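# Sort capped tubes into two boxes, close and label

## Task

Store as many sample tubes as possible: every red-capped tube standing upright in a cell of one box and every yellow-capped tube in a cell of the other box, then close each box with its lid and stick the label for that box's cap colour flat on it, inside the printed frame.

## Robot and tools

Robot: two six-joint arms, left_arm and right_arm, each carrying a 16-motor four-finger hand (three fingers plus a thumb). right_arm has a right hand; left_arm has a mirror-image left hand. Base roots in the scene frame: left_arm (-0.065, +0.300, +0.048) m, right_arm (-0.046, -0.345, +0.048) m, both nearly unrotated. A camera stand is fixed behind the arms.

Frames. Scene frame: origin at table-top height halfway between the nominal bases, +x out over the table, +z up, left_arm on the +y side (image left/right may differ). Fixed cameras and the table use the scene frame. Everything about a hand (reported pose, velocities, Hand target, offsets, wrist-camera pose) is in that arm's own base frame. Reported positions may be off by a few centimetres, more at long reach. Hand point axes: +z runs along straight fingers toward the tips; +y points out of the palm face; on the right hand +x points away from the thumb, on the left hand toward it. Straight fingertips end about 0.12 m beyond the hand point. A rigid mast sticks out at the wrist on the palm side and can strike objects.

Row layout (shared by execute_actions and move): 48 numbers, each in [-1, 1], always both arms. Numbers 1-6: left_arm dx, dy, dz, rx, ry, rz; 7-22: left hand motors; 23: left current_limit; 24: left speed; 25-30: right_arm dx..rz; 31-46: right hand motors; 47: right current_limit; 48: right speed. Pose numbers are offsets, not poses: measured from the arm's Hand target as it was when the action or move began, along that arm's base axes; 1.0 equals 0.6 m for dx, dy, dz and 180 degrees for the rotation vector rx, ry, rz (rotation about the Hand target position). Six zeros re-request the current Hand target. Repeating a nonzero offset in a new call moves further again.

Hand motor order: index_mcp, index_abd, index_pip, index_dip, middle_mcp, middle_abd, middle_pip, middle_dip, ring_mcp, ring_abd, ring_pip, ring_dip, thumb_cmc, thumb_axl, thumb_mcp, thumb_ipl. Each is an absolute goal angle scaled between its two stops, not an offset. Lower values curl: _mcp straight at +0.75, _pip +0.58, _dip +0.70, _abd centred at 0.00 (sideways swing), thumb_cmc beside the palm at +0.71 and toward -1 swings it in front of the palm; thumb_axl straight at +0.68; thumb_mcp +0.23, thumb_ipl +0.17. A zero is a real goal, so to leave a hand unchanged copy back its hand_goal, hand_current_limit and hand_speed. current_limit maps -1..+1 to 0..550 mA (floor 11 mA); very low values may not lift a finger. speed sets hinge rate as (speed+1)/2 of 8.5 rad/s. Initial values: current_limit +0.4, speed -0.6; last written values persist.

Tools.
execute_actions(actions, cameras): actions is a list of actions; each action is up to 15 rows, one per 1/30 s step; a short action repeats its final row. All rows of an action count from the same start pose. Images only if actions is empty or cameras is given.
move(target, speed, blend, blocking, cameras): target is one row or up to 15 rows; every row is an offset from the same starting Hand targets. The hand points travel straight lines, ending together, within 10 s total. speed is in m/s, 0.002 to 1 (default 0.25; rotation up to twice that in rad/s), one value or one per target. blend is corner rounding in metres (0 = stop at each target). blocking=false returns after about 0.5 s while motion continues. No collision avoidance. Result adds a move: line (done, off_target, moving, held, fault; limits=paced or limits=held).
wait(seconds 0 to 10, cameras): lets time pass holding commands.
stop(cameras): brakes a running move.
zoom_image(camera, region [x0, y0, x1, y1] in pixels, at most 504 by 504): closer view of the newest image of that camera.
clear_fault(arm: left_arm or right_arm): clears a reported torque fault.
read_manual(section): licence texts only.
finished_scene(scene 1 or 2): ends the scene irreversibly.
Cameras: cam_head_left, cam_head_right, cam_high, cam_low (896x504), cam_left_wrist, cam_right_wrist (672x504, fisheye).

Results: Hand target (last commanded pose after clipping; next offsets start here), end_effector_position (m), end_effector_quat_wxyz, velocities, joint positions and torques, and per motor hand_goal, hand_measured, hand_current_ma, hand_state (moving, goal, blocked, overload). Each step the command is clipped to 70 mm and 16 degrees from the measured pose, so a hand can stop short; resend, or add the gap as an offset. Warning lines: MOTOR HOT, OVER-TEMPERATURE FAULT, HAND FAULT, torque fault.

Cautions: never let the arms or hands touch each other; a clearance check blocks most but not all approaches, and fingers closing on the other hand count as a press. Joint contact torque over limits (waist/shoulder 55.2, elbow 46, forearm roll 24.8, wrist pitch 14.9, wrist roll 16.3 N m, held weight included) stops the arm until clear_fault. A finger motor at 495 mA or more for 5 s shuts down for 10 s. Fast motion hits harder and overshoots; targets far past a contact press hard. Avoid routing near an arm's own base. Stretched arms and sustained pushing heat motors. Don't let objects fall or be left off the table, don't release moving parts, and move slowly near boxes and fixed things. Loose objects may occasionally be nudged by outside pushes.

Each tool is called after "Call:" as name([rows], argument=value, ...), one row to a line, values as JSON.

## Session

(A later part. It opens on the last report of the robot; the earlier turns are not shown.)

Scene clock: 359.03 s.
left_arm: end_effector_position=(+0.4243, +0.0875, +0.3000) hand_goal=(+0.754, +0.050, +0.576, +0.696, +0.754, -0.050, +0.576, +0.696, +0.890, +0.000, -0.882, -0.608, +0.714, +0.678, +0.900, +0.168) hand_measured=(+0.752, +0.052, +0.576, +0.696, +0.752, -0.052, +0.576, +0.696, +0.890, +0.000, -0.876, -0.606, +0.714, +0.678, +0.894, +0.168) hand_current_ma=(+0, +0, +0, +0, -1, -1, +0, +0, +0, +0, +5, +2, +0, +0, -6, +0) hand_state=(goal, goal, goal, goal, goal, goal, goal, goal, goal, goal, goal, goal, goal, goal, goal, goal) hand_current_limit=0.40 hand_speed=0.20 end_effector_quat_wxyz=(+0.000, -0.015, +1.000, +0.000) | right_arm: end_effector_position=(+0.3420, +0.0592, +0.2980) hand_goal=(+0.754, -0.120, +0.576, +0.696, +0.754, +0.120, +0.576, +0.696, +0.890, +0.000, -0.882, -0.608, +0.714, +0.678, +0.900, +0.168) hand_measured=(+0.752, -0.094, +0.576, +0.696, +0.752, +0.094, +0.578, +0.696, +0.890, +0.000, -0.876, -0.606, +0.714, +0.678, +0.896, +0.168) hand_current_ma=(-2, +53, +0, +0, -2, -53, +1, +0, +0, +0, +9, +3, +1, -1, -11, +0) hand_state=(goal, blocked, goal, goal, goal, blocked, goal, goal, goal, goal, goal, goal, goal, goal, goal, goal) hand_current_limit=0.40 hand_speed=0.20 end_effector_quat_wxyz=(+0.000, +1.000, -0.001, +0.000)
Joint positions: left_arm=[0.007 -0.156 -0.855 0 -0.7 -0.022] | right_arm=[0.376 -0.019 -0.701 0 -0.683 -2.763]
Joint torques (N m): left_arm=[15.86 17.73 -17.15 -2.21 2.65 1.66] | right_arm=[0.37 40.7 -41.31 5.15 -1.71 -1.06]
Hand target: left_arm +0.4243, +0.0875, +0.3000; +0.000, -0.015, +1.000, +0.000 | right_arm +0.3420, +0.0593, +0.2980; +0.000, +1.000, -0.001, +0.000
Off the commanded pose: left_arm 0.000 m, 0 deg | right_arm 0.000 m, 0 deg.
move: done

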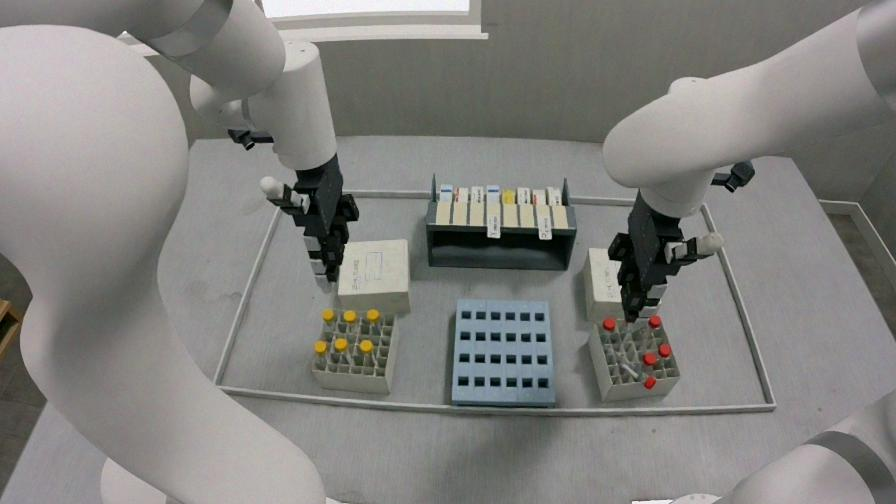

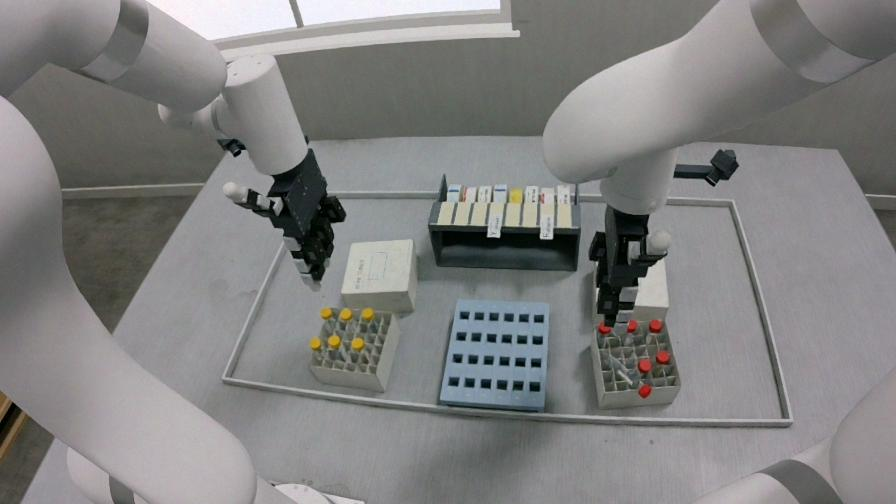

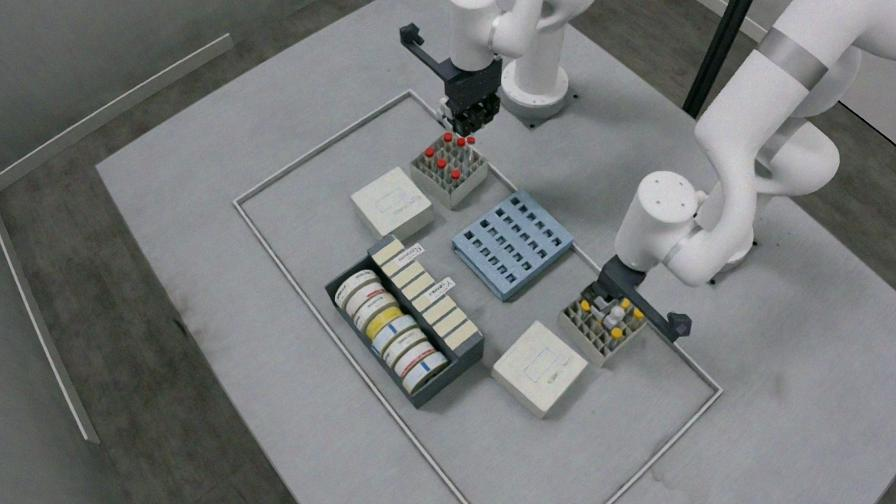

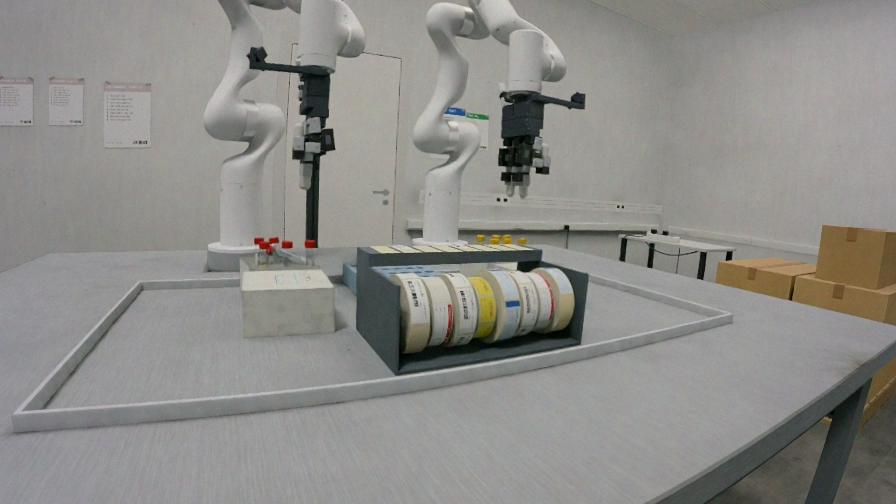

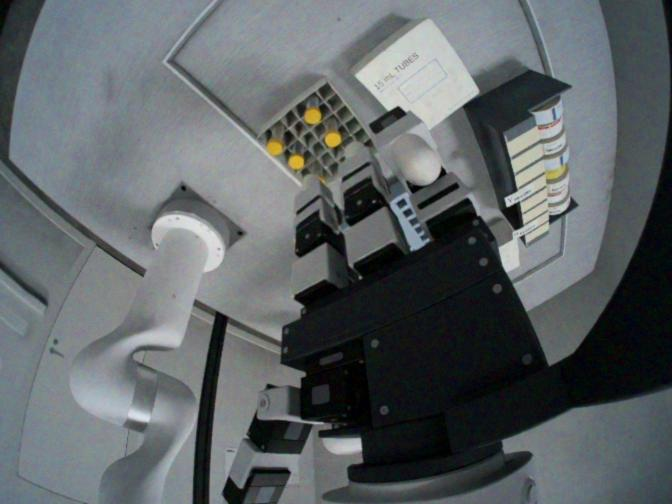

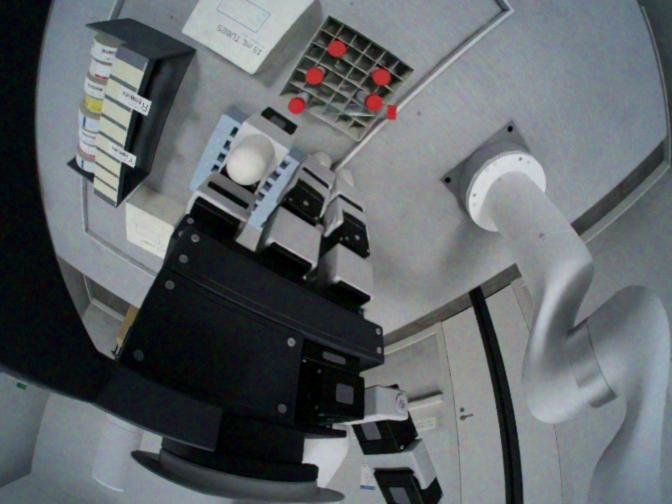

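Call:
move(target=[0,0,0,0,0,0,0.754,0.05,0.576,0.696,0.754,-0.05,0.576,0.696,0.89,0,-0.883,-0.609,0.714,0.678,0.9,0.168,0.4,0.2,-0.1758,-0.0537,-0.1633,0,0,-0.3072,0.754,0.05,0.576,0.696,0.754,-0.05,0.576,0.696,0.89,0,-0.883,-0.609,0.714,0.678,0.9,0.168,0.4,0.2], speed=0.3, cameras=["cam_head_left","cam_head_right","cam_high","cam_right_wrist"])

Scene clock: 383.47 s.
left_arm: end_effector_position=(+0.4243, +0.0875, +0.3000) hand_goal=(+0.754, +0.050, +0.576, +0.696, +0.754, -0.050, +0.576, +0.696, +0.890, +0.000, -0.882, -0.608, +0.714, +0.678, +0.900, +0.168) hand_measured=(+0.752, +0.052, +0.576, +0.696, +0.752, -0.052, +0.576, +0.696, +0.890, +0.000, -0.876, -0.606, +0.714, +0.678, +0.894, +0.168) hand_current_ma=(+0, +0, +0, +0, -1, -1, +0, +0, +0, +0, +5, +2, +0, +0, -6, +0) hand_state=(goal, goal, goal, goal, goal, goal, goal, goal, goal, goal, goal, goal, goal, goal, goal, goal) hand_current_limit=0.40 hand_speed=0.20 end_effector_quat_wxyz=(+0.000, -0.015, +1.000, +0.000) | right_arm: end_effector_position=(+0.2366, +0.0270, +0.2000) hand_goal=(+0.754, +0.050, +0.576, +0.696, +0.754, -0.050, +0.576, +0.696, +0.890, +0.000, -0.882, -0.608, +0.714, +0.678, +0.900, +0.168) hand_measured=(+0.752, +0.046, +0.576, +0.696, +0.752, -0.046, +0.578, +0.696, +0.890, +0.000, -0.876, -0.606, +0.714, +0.678, +0.896, +0.168) hand_current_ma=(-2, -5, +0, +0, -2, +4, +1, +0, +0, +0, +9, +3, +1, -1, -11, +0) hand_state=(goal, goal, goal, goal, goal, goal, goal, goal, goal, goal, goal, goal, goal, goal, goal, goal) hand_current_limit=0.40 hand_speed=0.20 end_effector_quat_wxyz=(+0.000, +0.885, -0.465, +0.000)
Joint positions: left_arm=[0.007 -0.156 -0.855 0 -0.7 -0.022] | right_arm=[0.175 -0.051 -0.453 0.001 -0.402 -1.999]
Joint torques (N m): left_arm=[15.42 17.26 -17.02 -2.24 2.63 1.62] | right_arm=[-6.35 8.34 -13.75 -4.07 1.25 1.11]
Hand target: left_arm +0.4243, +0.0875, +0.3000; +0.000, -0.015, +1.000, +0.000 | right_arm +0.2366, +0.0271, +0.2000; +0.000, +0.885, -0.465, +0.000
Off the commanded pose: left_arm 0.000 m, 0 deg | right_arm 0.000 m, 0 deg.
move: done
Images, in order (width x height): cam_head_left 896x504, cam_head_right 896x504, cam_high 896x504, cam_right_wrist 672x504.

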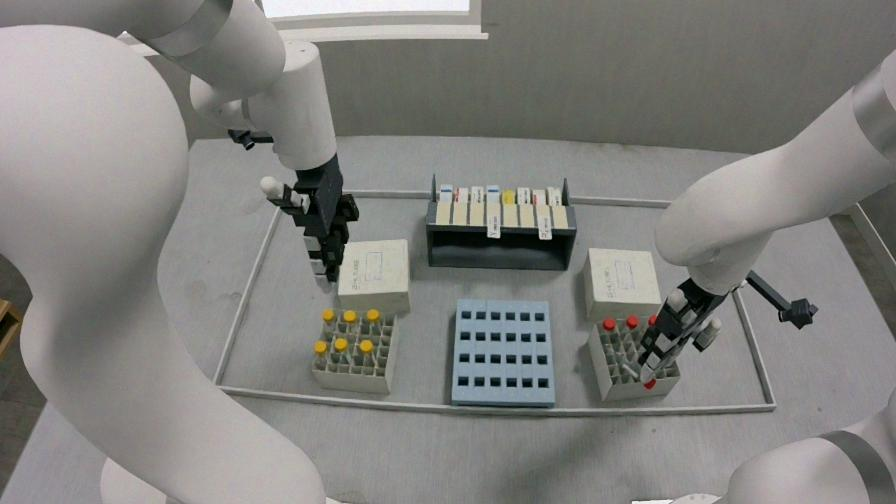

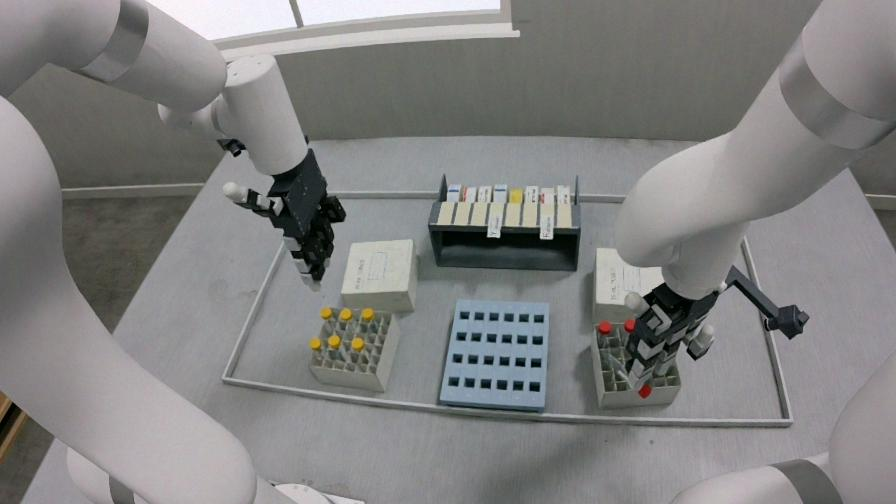

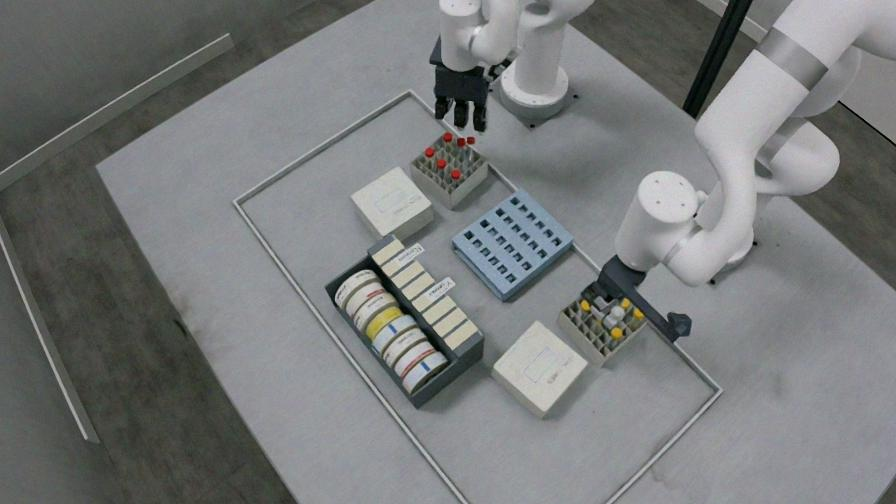

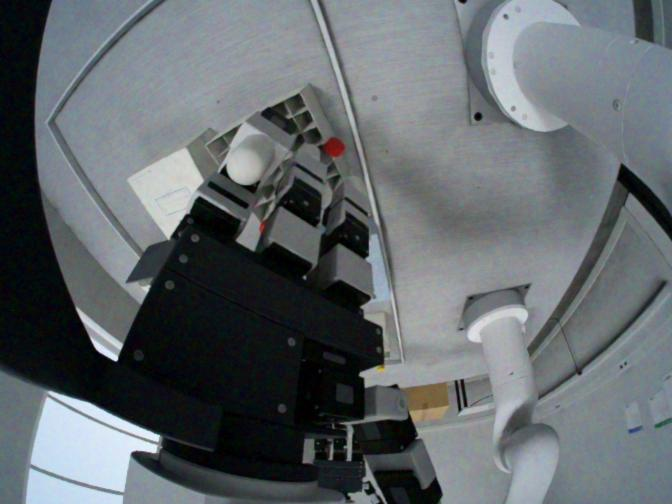

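Call:
zoom_image(camera="cam_high", region=[400, 70, 520, 190])

Call:
zoom_image(camera="cam_head_right", region=[580, 290, 720, 420])

Call:
zoom_image(camera="cam_head_left", region=[580, 290, 720, 420])

Scaled by 4.200 from the camera's 896x504 image, which has a finer 1280x720 frame.

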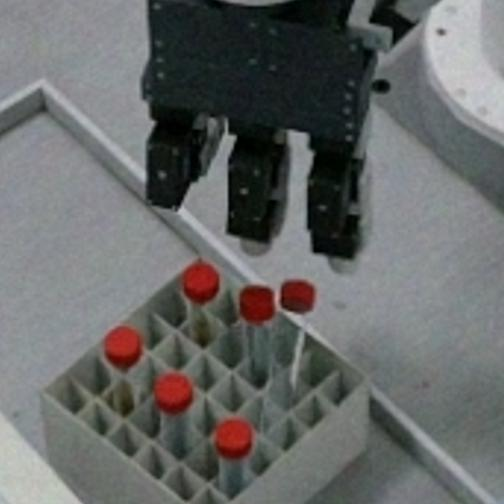

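Scaled by 3.600 from the camera's 896x504 image, which has a finer 1280x720 frame.

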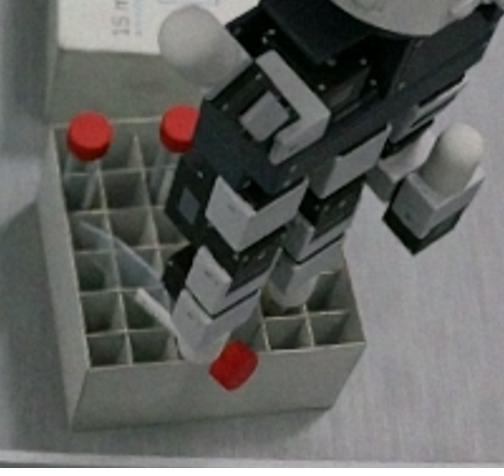

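Scaled by 3.600 from the camera's 896x504 image, which has a finer 1280x720 frame.

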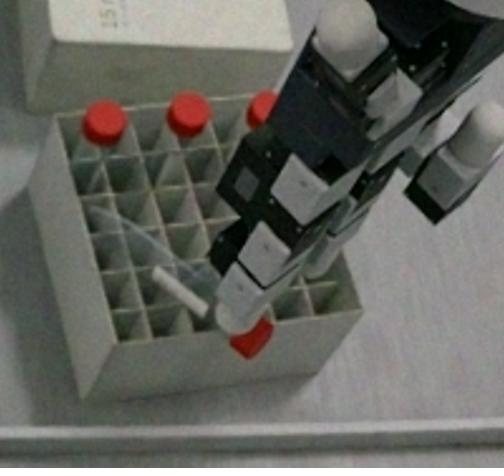

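Call:
move([
  [0,0,0,0,0,0,0.754,0.05,0.576,0.696,0.754,-0.05,0.576,0.696,0.89,0,-0.883,-0.609,0.714,0.678,0.9,0.168,0.4,0.2,0.0025,-0.0033,-0.0883,0,0,0,0.754,0.05,0.576,0.696,0.754,-0.05,0.576,0.696,0.89,0,-0.883,-0.609,0.714,0.678,0.9,0.168,0.4,0.2],
  [0,0,0,0,0,0,0.754,0.05,0.576,0.696,0.754,-0.05,0.576,0.696,0.89,0,-0.883,-0.609,0.714,0.678,0.9,0.168,0.4,0.2,0.0025,-0.0033,-0.0883,0,0,0,0.754,-0.12,0.576,0.696,0.754,0.12,0.576,0.696,0.89,0,-0.883,-0.609,0.714,0.678,0.9,0.168,0.4,-0.2],
], speed=0.15, cameras=["cam_head_left","cam_head_right","cam_high","cam_low"])

Call:
zoom_image(camera="cam_high", region=[400, 90, 520, 210])

Call:
zoom_image(camera="cam_head_right", region=[580, 290, 720, 420])

Scene clock: 389.07 s.
left_arm: end_effector_position=(+0.4243, +0.0875, +0.3000) hand_goal=(+0.754, +0.050, +0.576, +0.696, +0.754, -0.050, +0.576, +0.696, +0.890, +0.000, -0.882, -0.608, +0.714, +0.678, +0.900, +0.168) hand_measured=(+0.752, +0.052, +0.576, +0.696, +0.752, -0.052, +0.576, +0.696, +0.890, +0.000, -0.876, -0.606, +0.714, +0.678, +0.894, +0.168) hand_current_ma=(+0, +0, +0, +0, -1, -1, +0, +0, +0, +0, +5, +2, +0, +0, -6, +0) hand_state=(goal, goal, goal, goal, goal, goal, goal, goal, goal, goal, goal, goal, goal, goal, goal, goal) hand_current_limit=0.40 hand_speed=0.20 end_effector_quat_wxyz=(+0.000, -0.015, +1.000, +0.000) | right_arm: end_effector_position=(+0.2381, +0.0251, +0.1470) hand_goal=(+0.754, -0.120, +0.576, +0.696, +0.754, +0.120, +0.576, +0.696, +0.890, +0.000, -0.882, -0.608, +0.714, +0.678, +0.900, +0.168) hand_measured=(+0.750, -0.022, +0.576, +0.696, +0.696, +0.042, +0.766, +0.696, +0.890, +0.000, -0.876, -0.606, +0.714, +0.678, +0.896, +0.168) hand_current_ma=(-5, +298, -1, +0, -197, -222, +385, +0, +0, +0, +9, +3, +1, -1, -11, +0) hand_state=(goal, blocked, goal, goal, blocked, blocked, blocked, goal, goal, goal, goal, goal, goal, goal, goal, goal) hand_current_limit=0.40 hand_speed=-0.20 end_effector_quat_wxyz=(+0.000, +0.885, -0.465, +0.000)
Joint positions: left_arm=[0.007 -0.156 -0.855 0 -0.7 -0.022] | right_arm=[0.168 -0.206 -0.443 0.001 -0.237 -2.006]
Joint torques (N m): left_arm=[15.64 18.54 -17.27 -2.08 2.66 1.62] | right_arm=[-5.32 1.36 -24.8 5.41 1.4 -1.05]
Hand target: left_arm +0.4243, +0.0875, +0.3000; +0.000, -0.015, +1.000, +0.000 | right_arm +0.2381, +0.0251, +0.1470; +0.000, +0.885, -0.465, +0.000
Off the commanded pose: left_arm 0.000 m, 0 deg | right_arm 0.000 m, 0 deg.
move: done
Images, in order (width x height): cam_head_left 896x504, cam_head_right 896x504, cam_high 896x504, cam_low 896x504.

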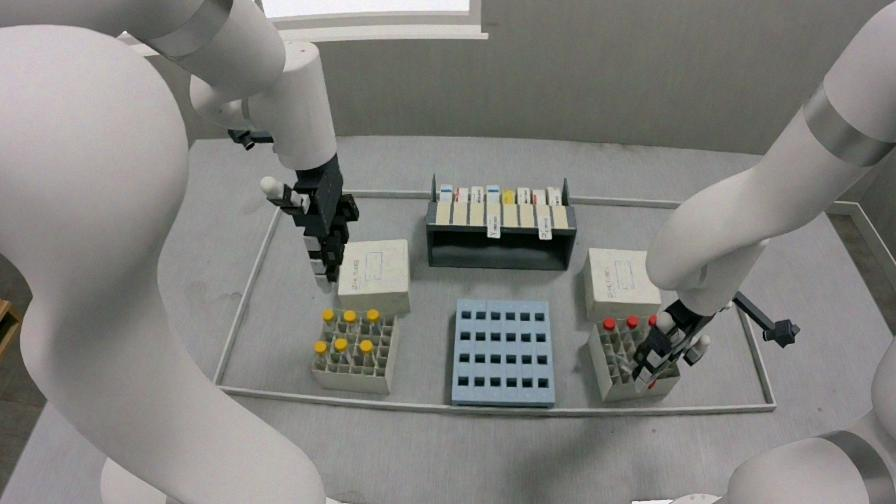

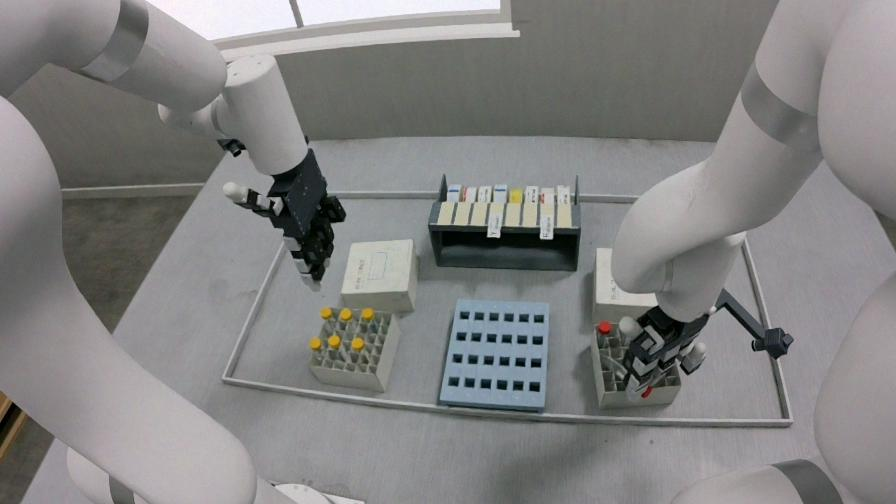

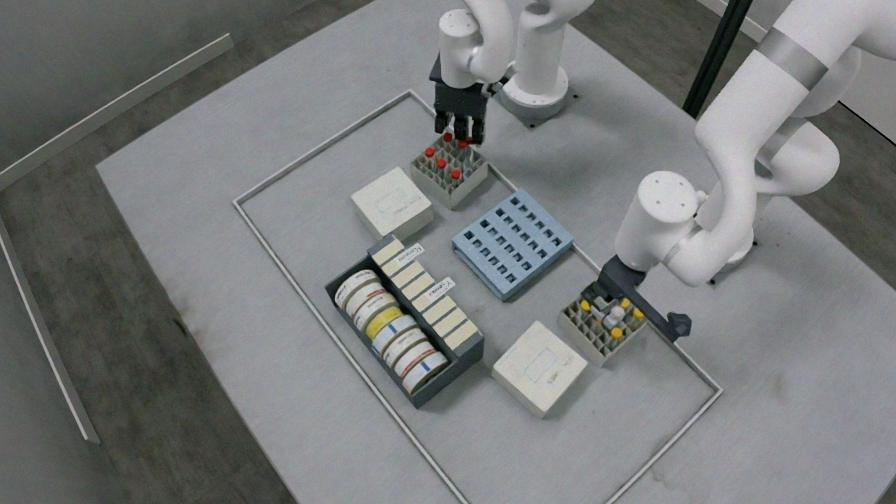

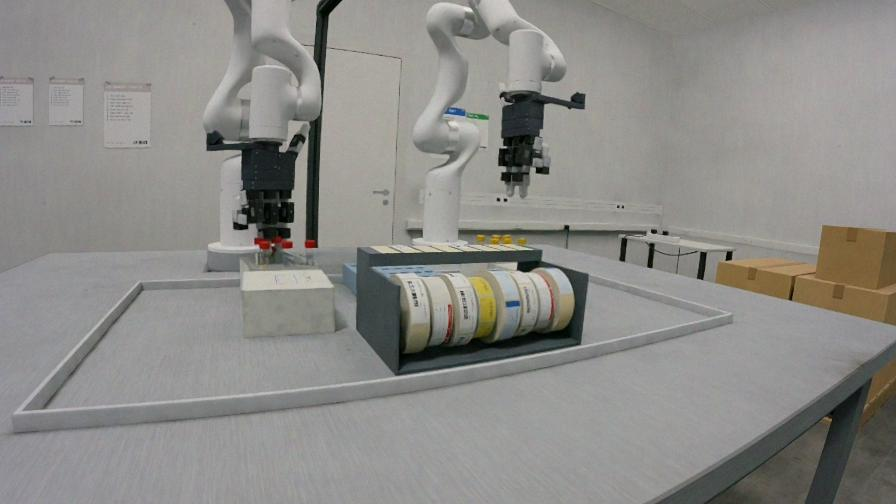

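Scaled by 4.200 from the camera's 896x504 image, which has a finer 1280x720 frame.

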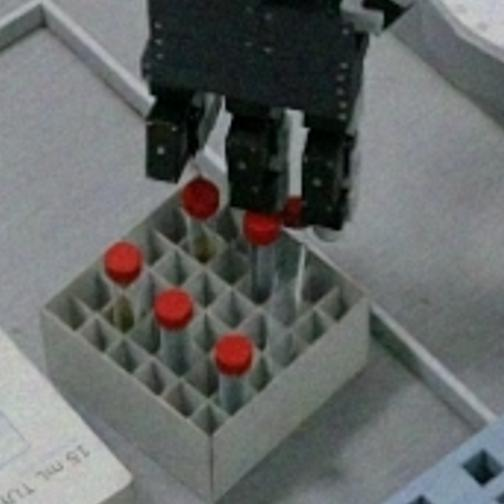

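Scaled by 3.600 from the camera's 896x504 image, which has a finer 1280x720 frame.

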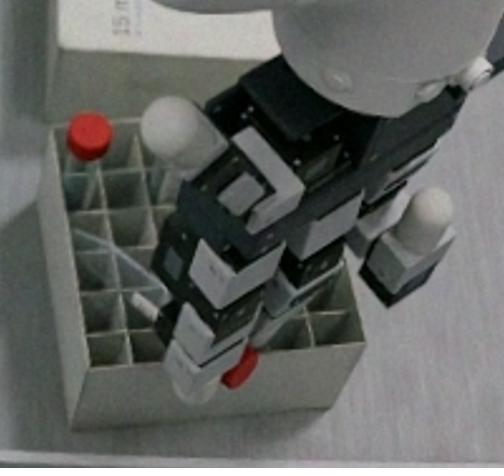

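Call:
zoom_image(camera="cam_head_left", region=[600, 310, 720, 420])

Call:
zoom_image(camera="cam_low", region=[220, 180, 350, 290])

Call:
wait(seconds=0.1, cameras=["cam_right_wrist"])

Call:
zoom_image(camera="cam_right_wrist", region=[200, 60, 420, 260])

Scaled by 4.200 from the camera's 896x504 image, which has a finer 1280x720 frame.

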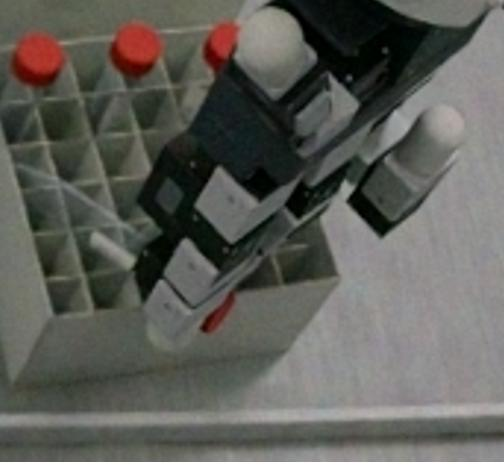

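Scaled by 3.877 from the camera's 896x504 image, which has a finer 1280x720 frame.

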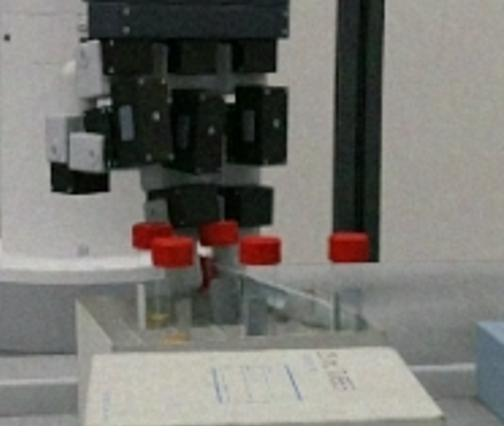

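Scene clock: 392.50 s.
left_arm: end_effector_position=(+0.4243, +0.0875, +0.3000) hand_goal=(+0.754, +0.050, +0.576, +0.696, +0.754, -0.050, +0.576, +0.696, +0.890, +0.000, -0.882, -0.608, +0.714, +0.678, +0.900, +0.168) hand_measured=(+0.752, +0.052, +0.576, +0.696, +0.752, -0.052, +0.576, +0.696, +0.890, +0.000, -0.876, -0.606, +0.714, +0.678, +0.894, +0.168) hand_current_ma=(+0, +0, +0, +0, -1, -1, +0, +0, +0, +0, +5, +2, +0, +0, -6, +0) hand_state=(goal, goal, goal, goal, goal, goal, goal, goal, goal, goal, goal, goal, goal, goal, goal, goal) hand_current_limit=0.40 hand_speed=0.20 end_effector_quat_wxyz=(+0.000, -0.015, +1.000, +0.000) | right_arm: end_effector_position=(+0.2381, +0.0251, +0.1470) hand_goal=(+0.754, -0.120, +0.576, +0.696, +0.754, +0.120, +0.576, +0.696, +0.890, +0.000, -0.882, -0.608, +0.714, +0.678, +0.900, +0.168) hand_measured=(+0.750, -0.022, +0.576, +0.696, +0.696, +0.042, +0.766, +0.696, +0.890, +0.000, -0.876, -0.606, +0.714, +0.678, +0.896, +0.168) hand_current_ma=(-5, +298, -1, +0, -197, -222, +385, +0, +0, +0, +9, +3, +1, -1, -11, +0) hand_state=(goal, blocked, goal, goal, blocked, blocked, blocked, goal, goal, goal, goal, goal, goal, goal, goal, goal) hand_current_limit=0.40 hand_speed=-0.20 end_effector_quat_wxyz=(+0.000, +0.885, -0.465, +0.000)
Joint positions: left_arm=[0.007 -0.156 -0.855 0 -0.7 -0.022] | right_arm=[0.168 -0.206 -0.443 0.001 -0.238 -2.006]
Joint torques (N m): left_arm=[15.2 18.88 -17.29 -2.2 2.68 1.58] | right_arm=[5.53 18.74 -16.49 5.33 -0.21 -1.1]
Hand target: left_arm +0.4243, +0.0875, +0.3000; +0.000, -0.015, +1.000, +0.000 | right_arm +0.2381, +0.0251, +0.1470; +0.000, +0.885, -0.465, +0.000
Off the commanded pose: left_arm 0.000 m, 0 deg | right_arm 0.000 m, 0 deg.
wait: 0.10 s; at rest from the start
Images, in order (width x height): cam_right_wrist 672x504.

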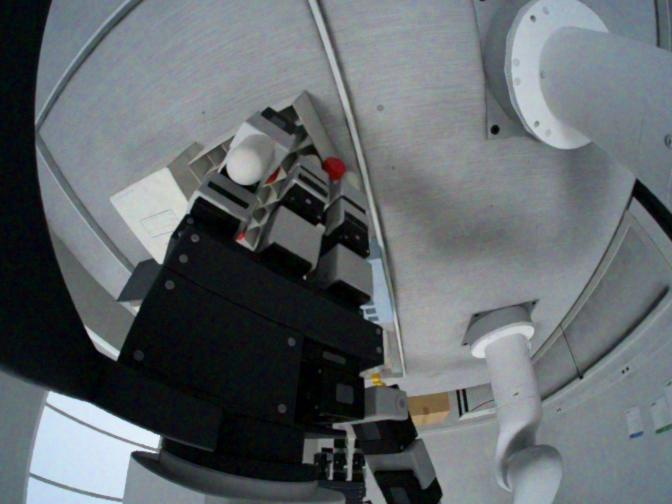

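Scaled by 2.291 from the camera's 672x504 image, which has a finer 960x720 frame.

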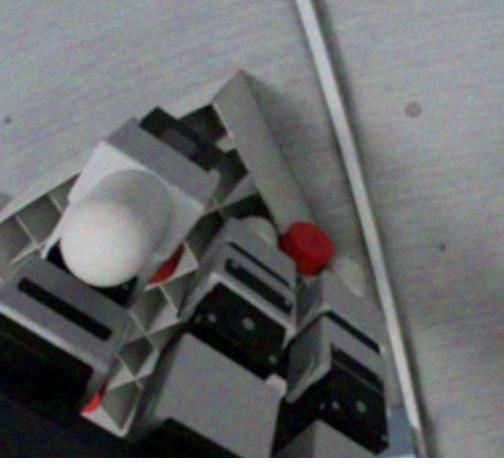

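Call:
move([
  [0,0,0,0,0,0,0.754,0.05,0.576,0.696,0.754,-0.05,0.576,0.696,0.89,0,-0.883,-0.609,0.714,0.678,0.9,0.168,0.4,0.2,0,0,0,0,0,0,0.754,0.06,0.576,0.696,0.754,-0.06,0.576,0.696,0.89,0,-0.883,-0.609,0.714,0.678,0.9,0.168,0.4,0.2],
  [0,0,0,0,0,0,0.754,0.05,0.576,0.696,0.754,-0.05,0.576,0.696,0.89,0,-0.883,-0.609,0.714,0.678,0.9,0.168,0.4,0.2,-0.0100,-0.0068,0.0017,0,0,0,0.754,0.06,0.576,0.696,0.754,-0.06,0.576,0.696,0.89,0,-0.883,-0.609,0.714,0.678,0.9,0.168,0.4,0.2],
  [0,0,0,0,0,0,0.754,0.05,0.576,0.696,0.754,-0.05,0.576,0.696,0.89,0,-0.883,-0.609,0.714,0.678,0.9,0.168,0.4,0.2,-0.0100,-0.0068,0.0017,0,0,0,0.754,-0.12,0.576,0.696,0.754,0.12,0.576,0.696,0.89,0,-0.883,-0.609,0.714,0.678,0.9,0.168,0.2,-0.2],
], speed=0.15, cameras=["cam_head_left","cam_head_right","cam_high","cam_right_wrist"])

Call:
zoom_image(camera="cam_right_wrist", region=[200, 60, 420, 260])

Call:
zoom_image(camera="cam_head_right", region=[580, 290, 720, 420])

Scene clock: 396.57 s.
left_arm: end_effector_position=(+0.4243, +0.0875, +0.3000) hand_goal=(+0.754, +0.050, +0.576, +0.696, +0.754, -0.050, +0.576, +0.696, +0.890, +0.000, -0.882, -0.608, +0.714, +0.678, +0.900, +0.168) hand_measured=(+0.752, +0.052, +0.576, +0.696, +0.752, -0.052, +0.576, +0.696, +0.890, +0.000, -0.876, -0.606, +0.714, +0.678, +0.894, +0.168) hand_current_ma=(+0, +0, +0, +0, -1, -1, +0, +0, +0, +0, +5, +2, +0, +0, -6, +0) hand_state=(goal, goal, goal, goal, goal, goal, goal, goal, goal, goal, goal, goal, goal, goal, goal, goal) hand_current_limit=0.40 hand_speed=0.20 end_effector_quat_wxyz=(+0.000, -0.015, +1.000, +0.000) | right_arm: end_effector_position=(+0.2321, +0.0210, +0.1480) hand_goal=(+0.754, -0.120, +0.576, +0.696, +0.754, +0.120, +0.576, +0.696, +0.890, +0.000, -0.882, -0.608, +0.714, +0.678, +0.900, +0.168) hand_measured=(+0.750, -0.024, +0.574, +0.696, +0.778, +0.040, +0.660, +0.696, +0.890, +0.000, -0.876, -0.606, +0.714, +0.678, +0.896, +0.168) hand_current_ma=(-6, +285, -1, +0, +66, -229, +289, +0, +0, +0, +9, +3, +1, -1, -11, +0) hand_state=(goal, blocked, goal, goal, blocked, blocked, blocked, goal, goal, goal, goal, goal, goal, goal, goal, goal) hand_current_limit=0.20 hand_speed=-0.20 end_effector_quat_wxyz=(+0.000, +0.885, -0.465, +0.000)
Joint positions: left_arm=[0.007 -0.156 -0.855 0 -0.7 -0.022] | right_arm=[0.159 -0.189 -0.426 0.001 -0.236 -2.016]
Joint torques (N m): left_arm=[14.88 18.6 -16.82 -1.9 2.64 1.63] | right_arm=[-9.31 37.73 -7.26 -1.26 0.06 -1.08]
Hand target: left_arm +0.4243, +0.0875, +0.3000; +0.000, -0.015, +1.000, +0.000 | right_arm +0.2321, +0.0210, +0.1481; +0.000, +0.885, -0.465, +0.000
Off the commanded pose: left_arm 0.000 m, 0 deg | right_arm 0.000 m, 0 deg.
move: done
Images, in order (width x height): cam_head_left 896x504, cam_head_right 896x504, cam_high 896x504, cam_right_wrist 672x504.

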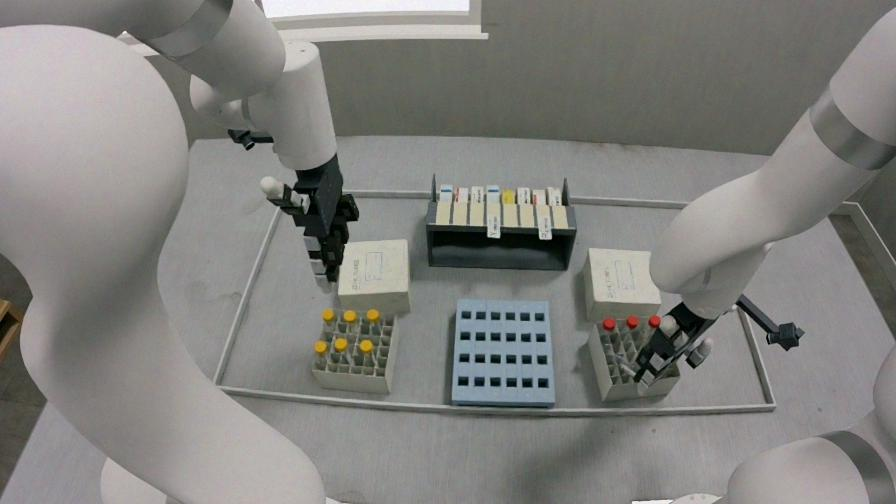

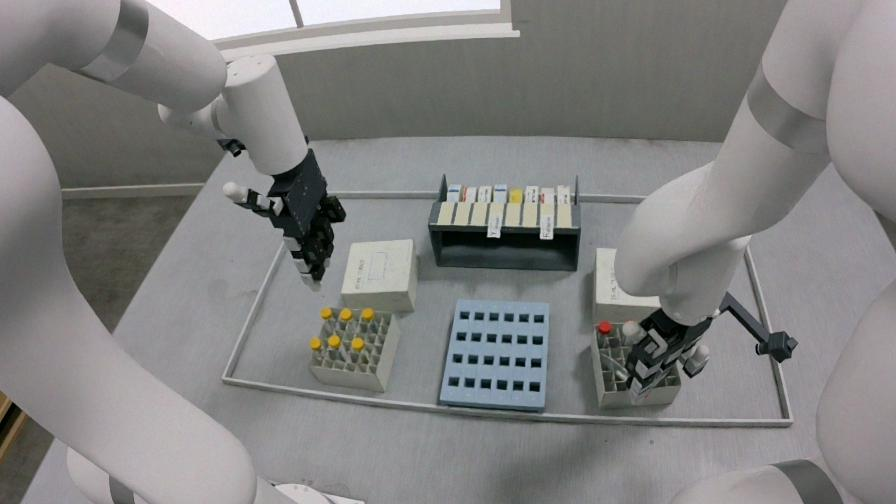

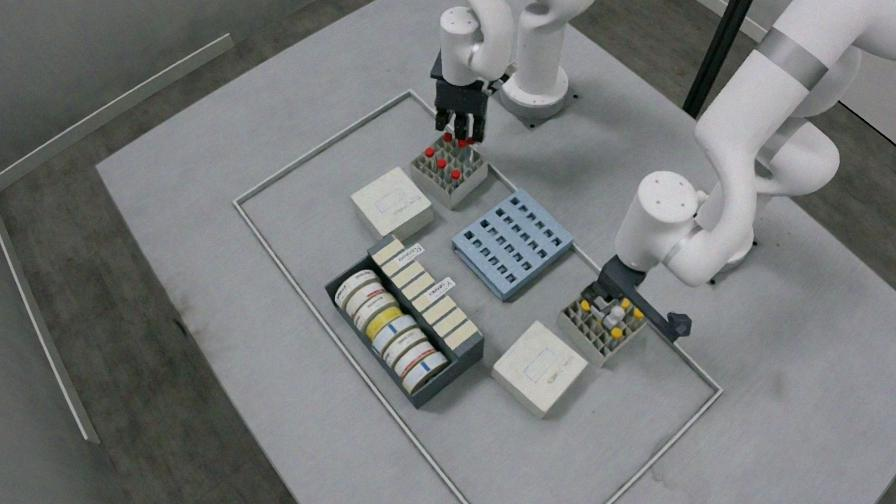

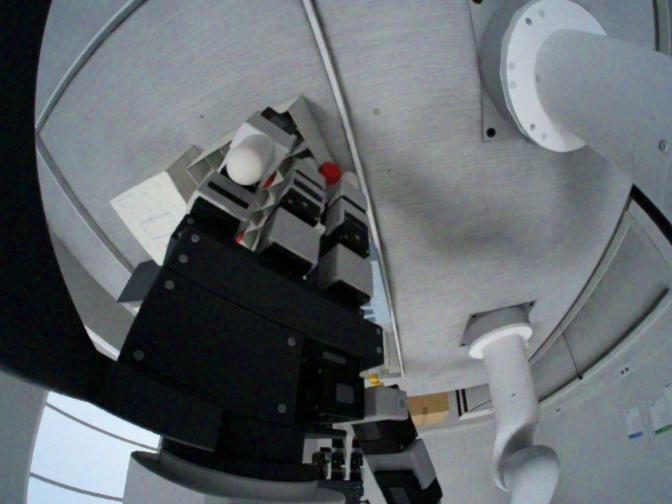

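Scaled by 2.291 from the camera's 672x504 image, which has a finer 960x720 frame.

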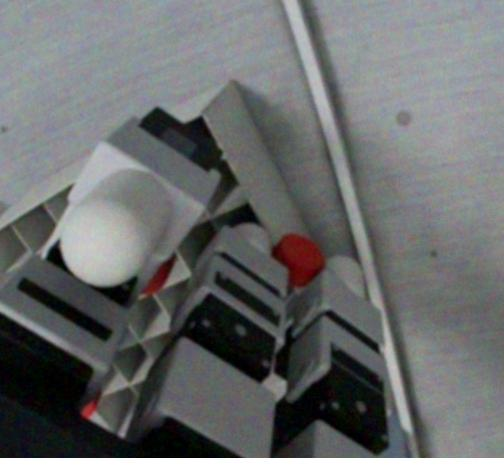

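Scaled by 3.600 from the camera's 896x504 image, which has a finer 1280x720 frame.

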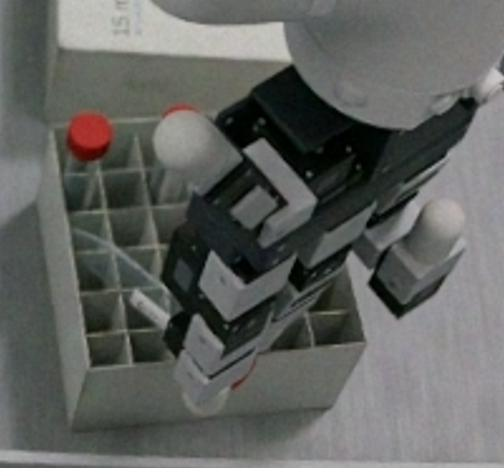

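Call:
move(target=[0,0,0,0,0,0,0.754,0.05,0.576,0.696,0.754,-0.05,0.576,0.696,0.89,0,-0.883,-0.609,0.714,0.678,0.9,0.168,0.4,0.2,0.004,0.0028,0.0233,0,0,0,0.754,-0.12,0.576,0.696,0.754,0.12,0.576,0.696,0.89,0,-0.883,-0.609,0.714,0.678,0.9,0.168,0.2,-0.2], speed=0.1, cameras=["cam_head_left","cam_head_right","cam_high","cam_right_wrist"])

Call:
zoom_image(camera="cam_right_wrist", region=[200, 60, 420, 260])

Call:
zoom_image(camera="cam_head_right", region=[580, 290, 720, 420])

Call:
zoom_image(camera="cam_high", region=[400, 90, 520, 210])

Scene clock: 401.77 s.
left_arm: end_effector_position=(+0.4243, +0.0875, +0.3000) hand_goal=(+0.754, +0.050, +0.576, +0.696, +0.754, -0.050, +0.576, +0.696, +0.890, +0.000, -0.882, -0.608, +0.714, +0.678, +0.900, +0.168) hand_measured=(+0.752, +0.052, +0.576, +0.696, +0.752, -0.052, +0.576, +0.696, +0.890, +0.000, -0.876, -0.606, +0.714, +0.678, +0.894, +0.168) hand_current_ma=(+0, +0, +0, +0, -1, -1, +0, +0, +0, +0, +5, +2, +0, +0, -6, +0) hand_state=(goal, goal, goal, goal, goal, goal, goal, goal, goal, goal, goal, goal, goal, goal, goal, goal) hand_current_limit=0.40 hand_speed=0.20 end_effector_quat_wxyz=(+0.000, -0.015, +1.000, +0.000) | right_arm: end_effector_position=(+0.2344, +0.0227, +0.1620) hand_goal=(+0.754, -0.120, +0.576, +0.696, +0.754, +0.120, +0.576, +0.696, +0.890, +0.000, -0.882, -0.608, +0.714, +0.678, +0.900, +0.168) hand_measured=(+0.732, -0.024, +0.564, +0.690, +0.782, +0.040, +0.608, +0.702, +0.890, +0.000, -0.876, -0.606, +0.714, +0.678, +0.896, +0.168) hand_current_ma=(-57, +285, -26, -11, +75, -230, +86, +9, +0, +0, +9, +3, +1, -1, -11, +0) hand_state=(blocked, blocked, goal, goal, blocked, blocked, blocked, goal, goal, goal, goal, goal, goal, goal, goal, goal) hand_current_limit=0.20 hand_speed=-0.20 end_effector_quat_wxyz=(+0.000, +0.885, -0.465, +0.000)
Joint positions: left_arm=[0.007 -0.156 -0.855 0 -0.7 -0.022] | right_arm=[0.163 -0.152 -0.434 0.001 -0.282 -2.012]
Joint torques (N m): left_arm=[14.88 19.24 -16.81 -2.11 2.69 1.56] | right_arm=[8.68 40.92 -33.9 -1.5 -1.72 1.13]
Hand target: left_arm +0.4243, +0.0875, +0.3000; +0.000, -0.015, +1.000, +0.000 | right_arm +0.2345, +0.0227, +0.1620; +0.000, +0.885, -0.465, +0.000
Off the commanded pose: left_arm 0.000 m, 0 deg | right_arm 0.000 m, 0 deg.
move: done
Images, in order (width x height): cam_head_left 896x504, cam_head_right 896x504, cam_high 896x504, cam_right_wrist 672x504.

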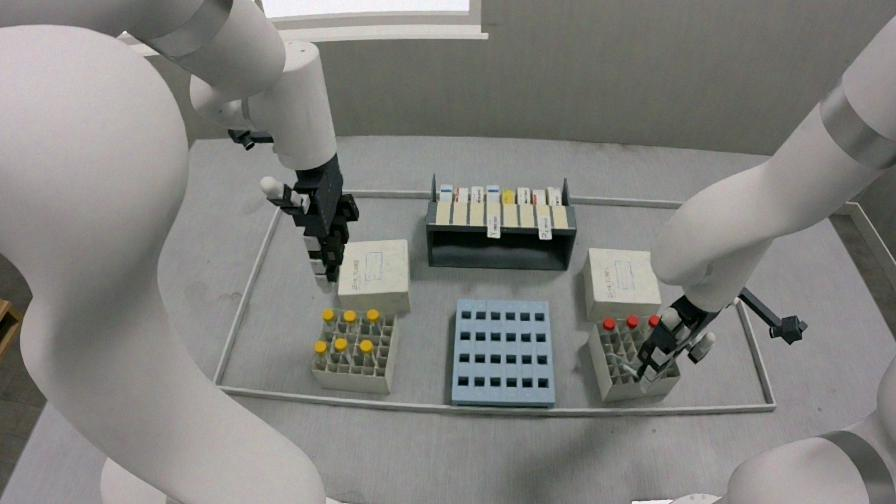

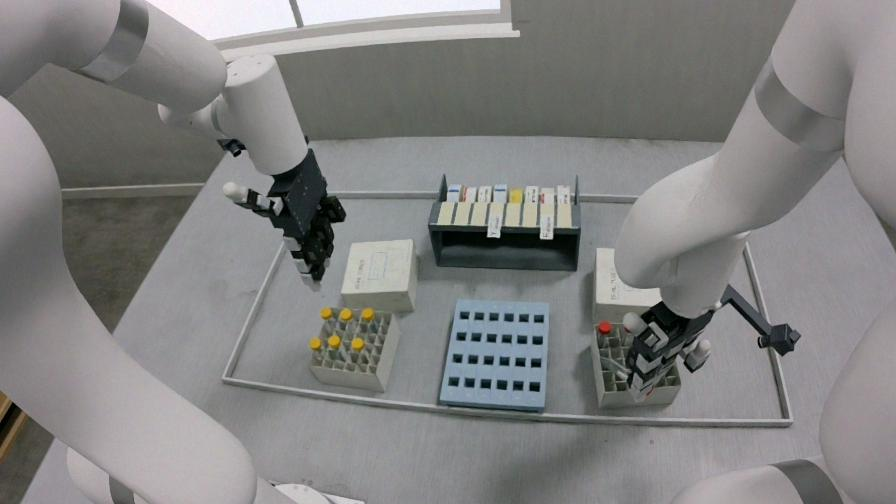

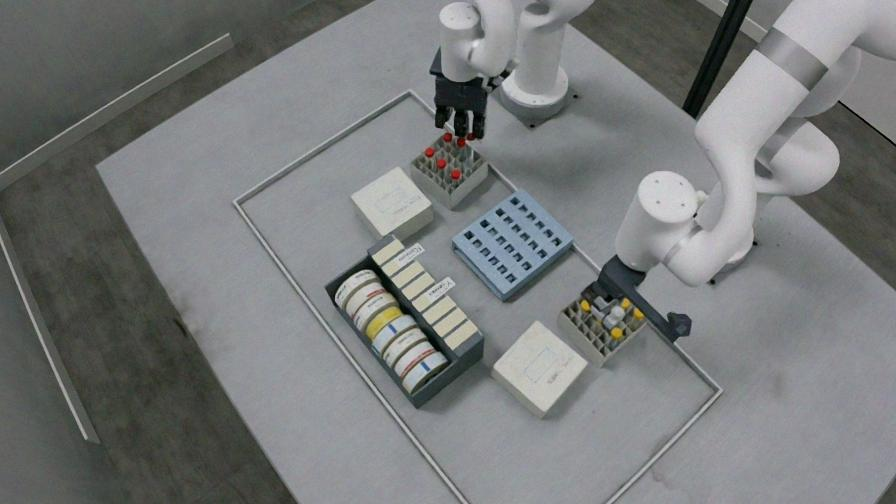

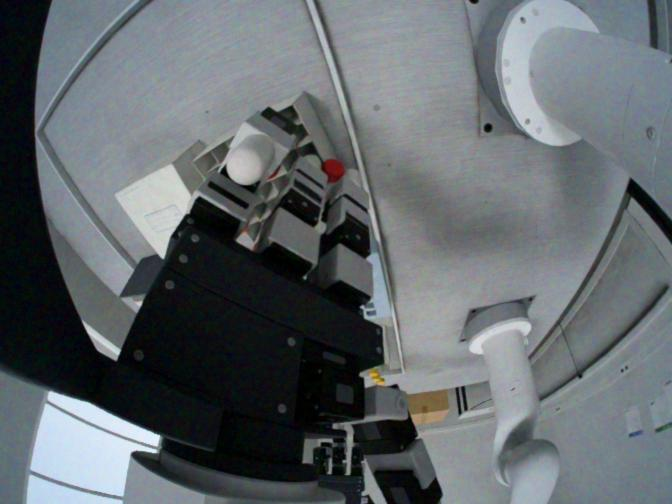

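Scaled by 2.291 from the camera's 672x504 image, which has a finer 960x720 frame.

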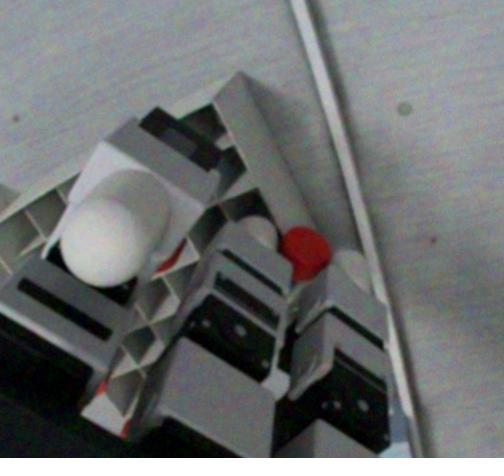

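Scaled by 3.600 from the camera's 896x504 image, which has a finer 1280x720 frame.

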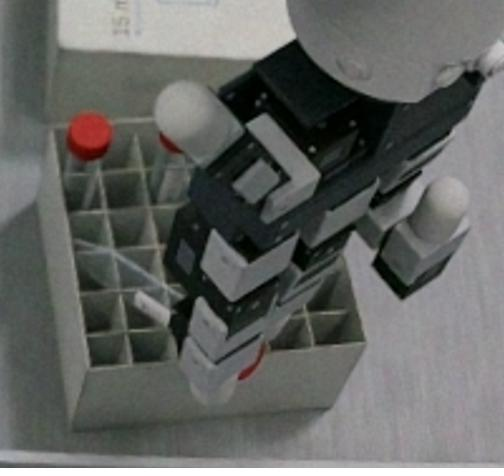

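Scaled by 4.200 from the camera's 896x504 image, which has a finer 1280x720 frame.

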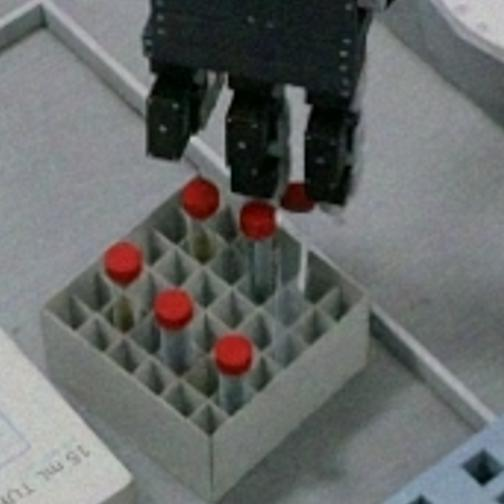

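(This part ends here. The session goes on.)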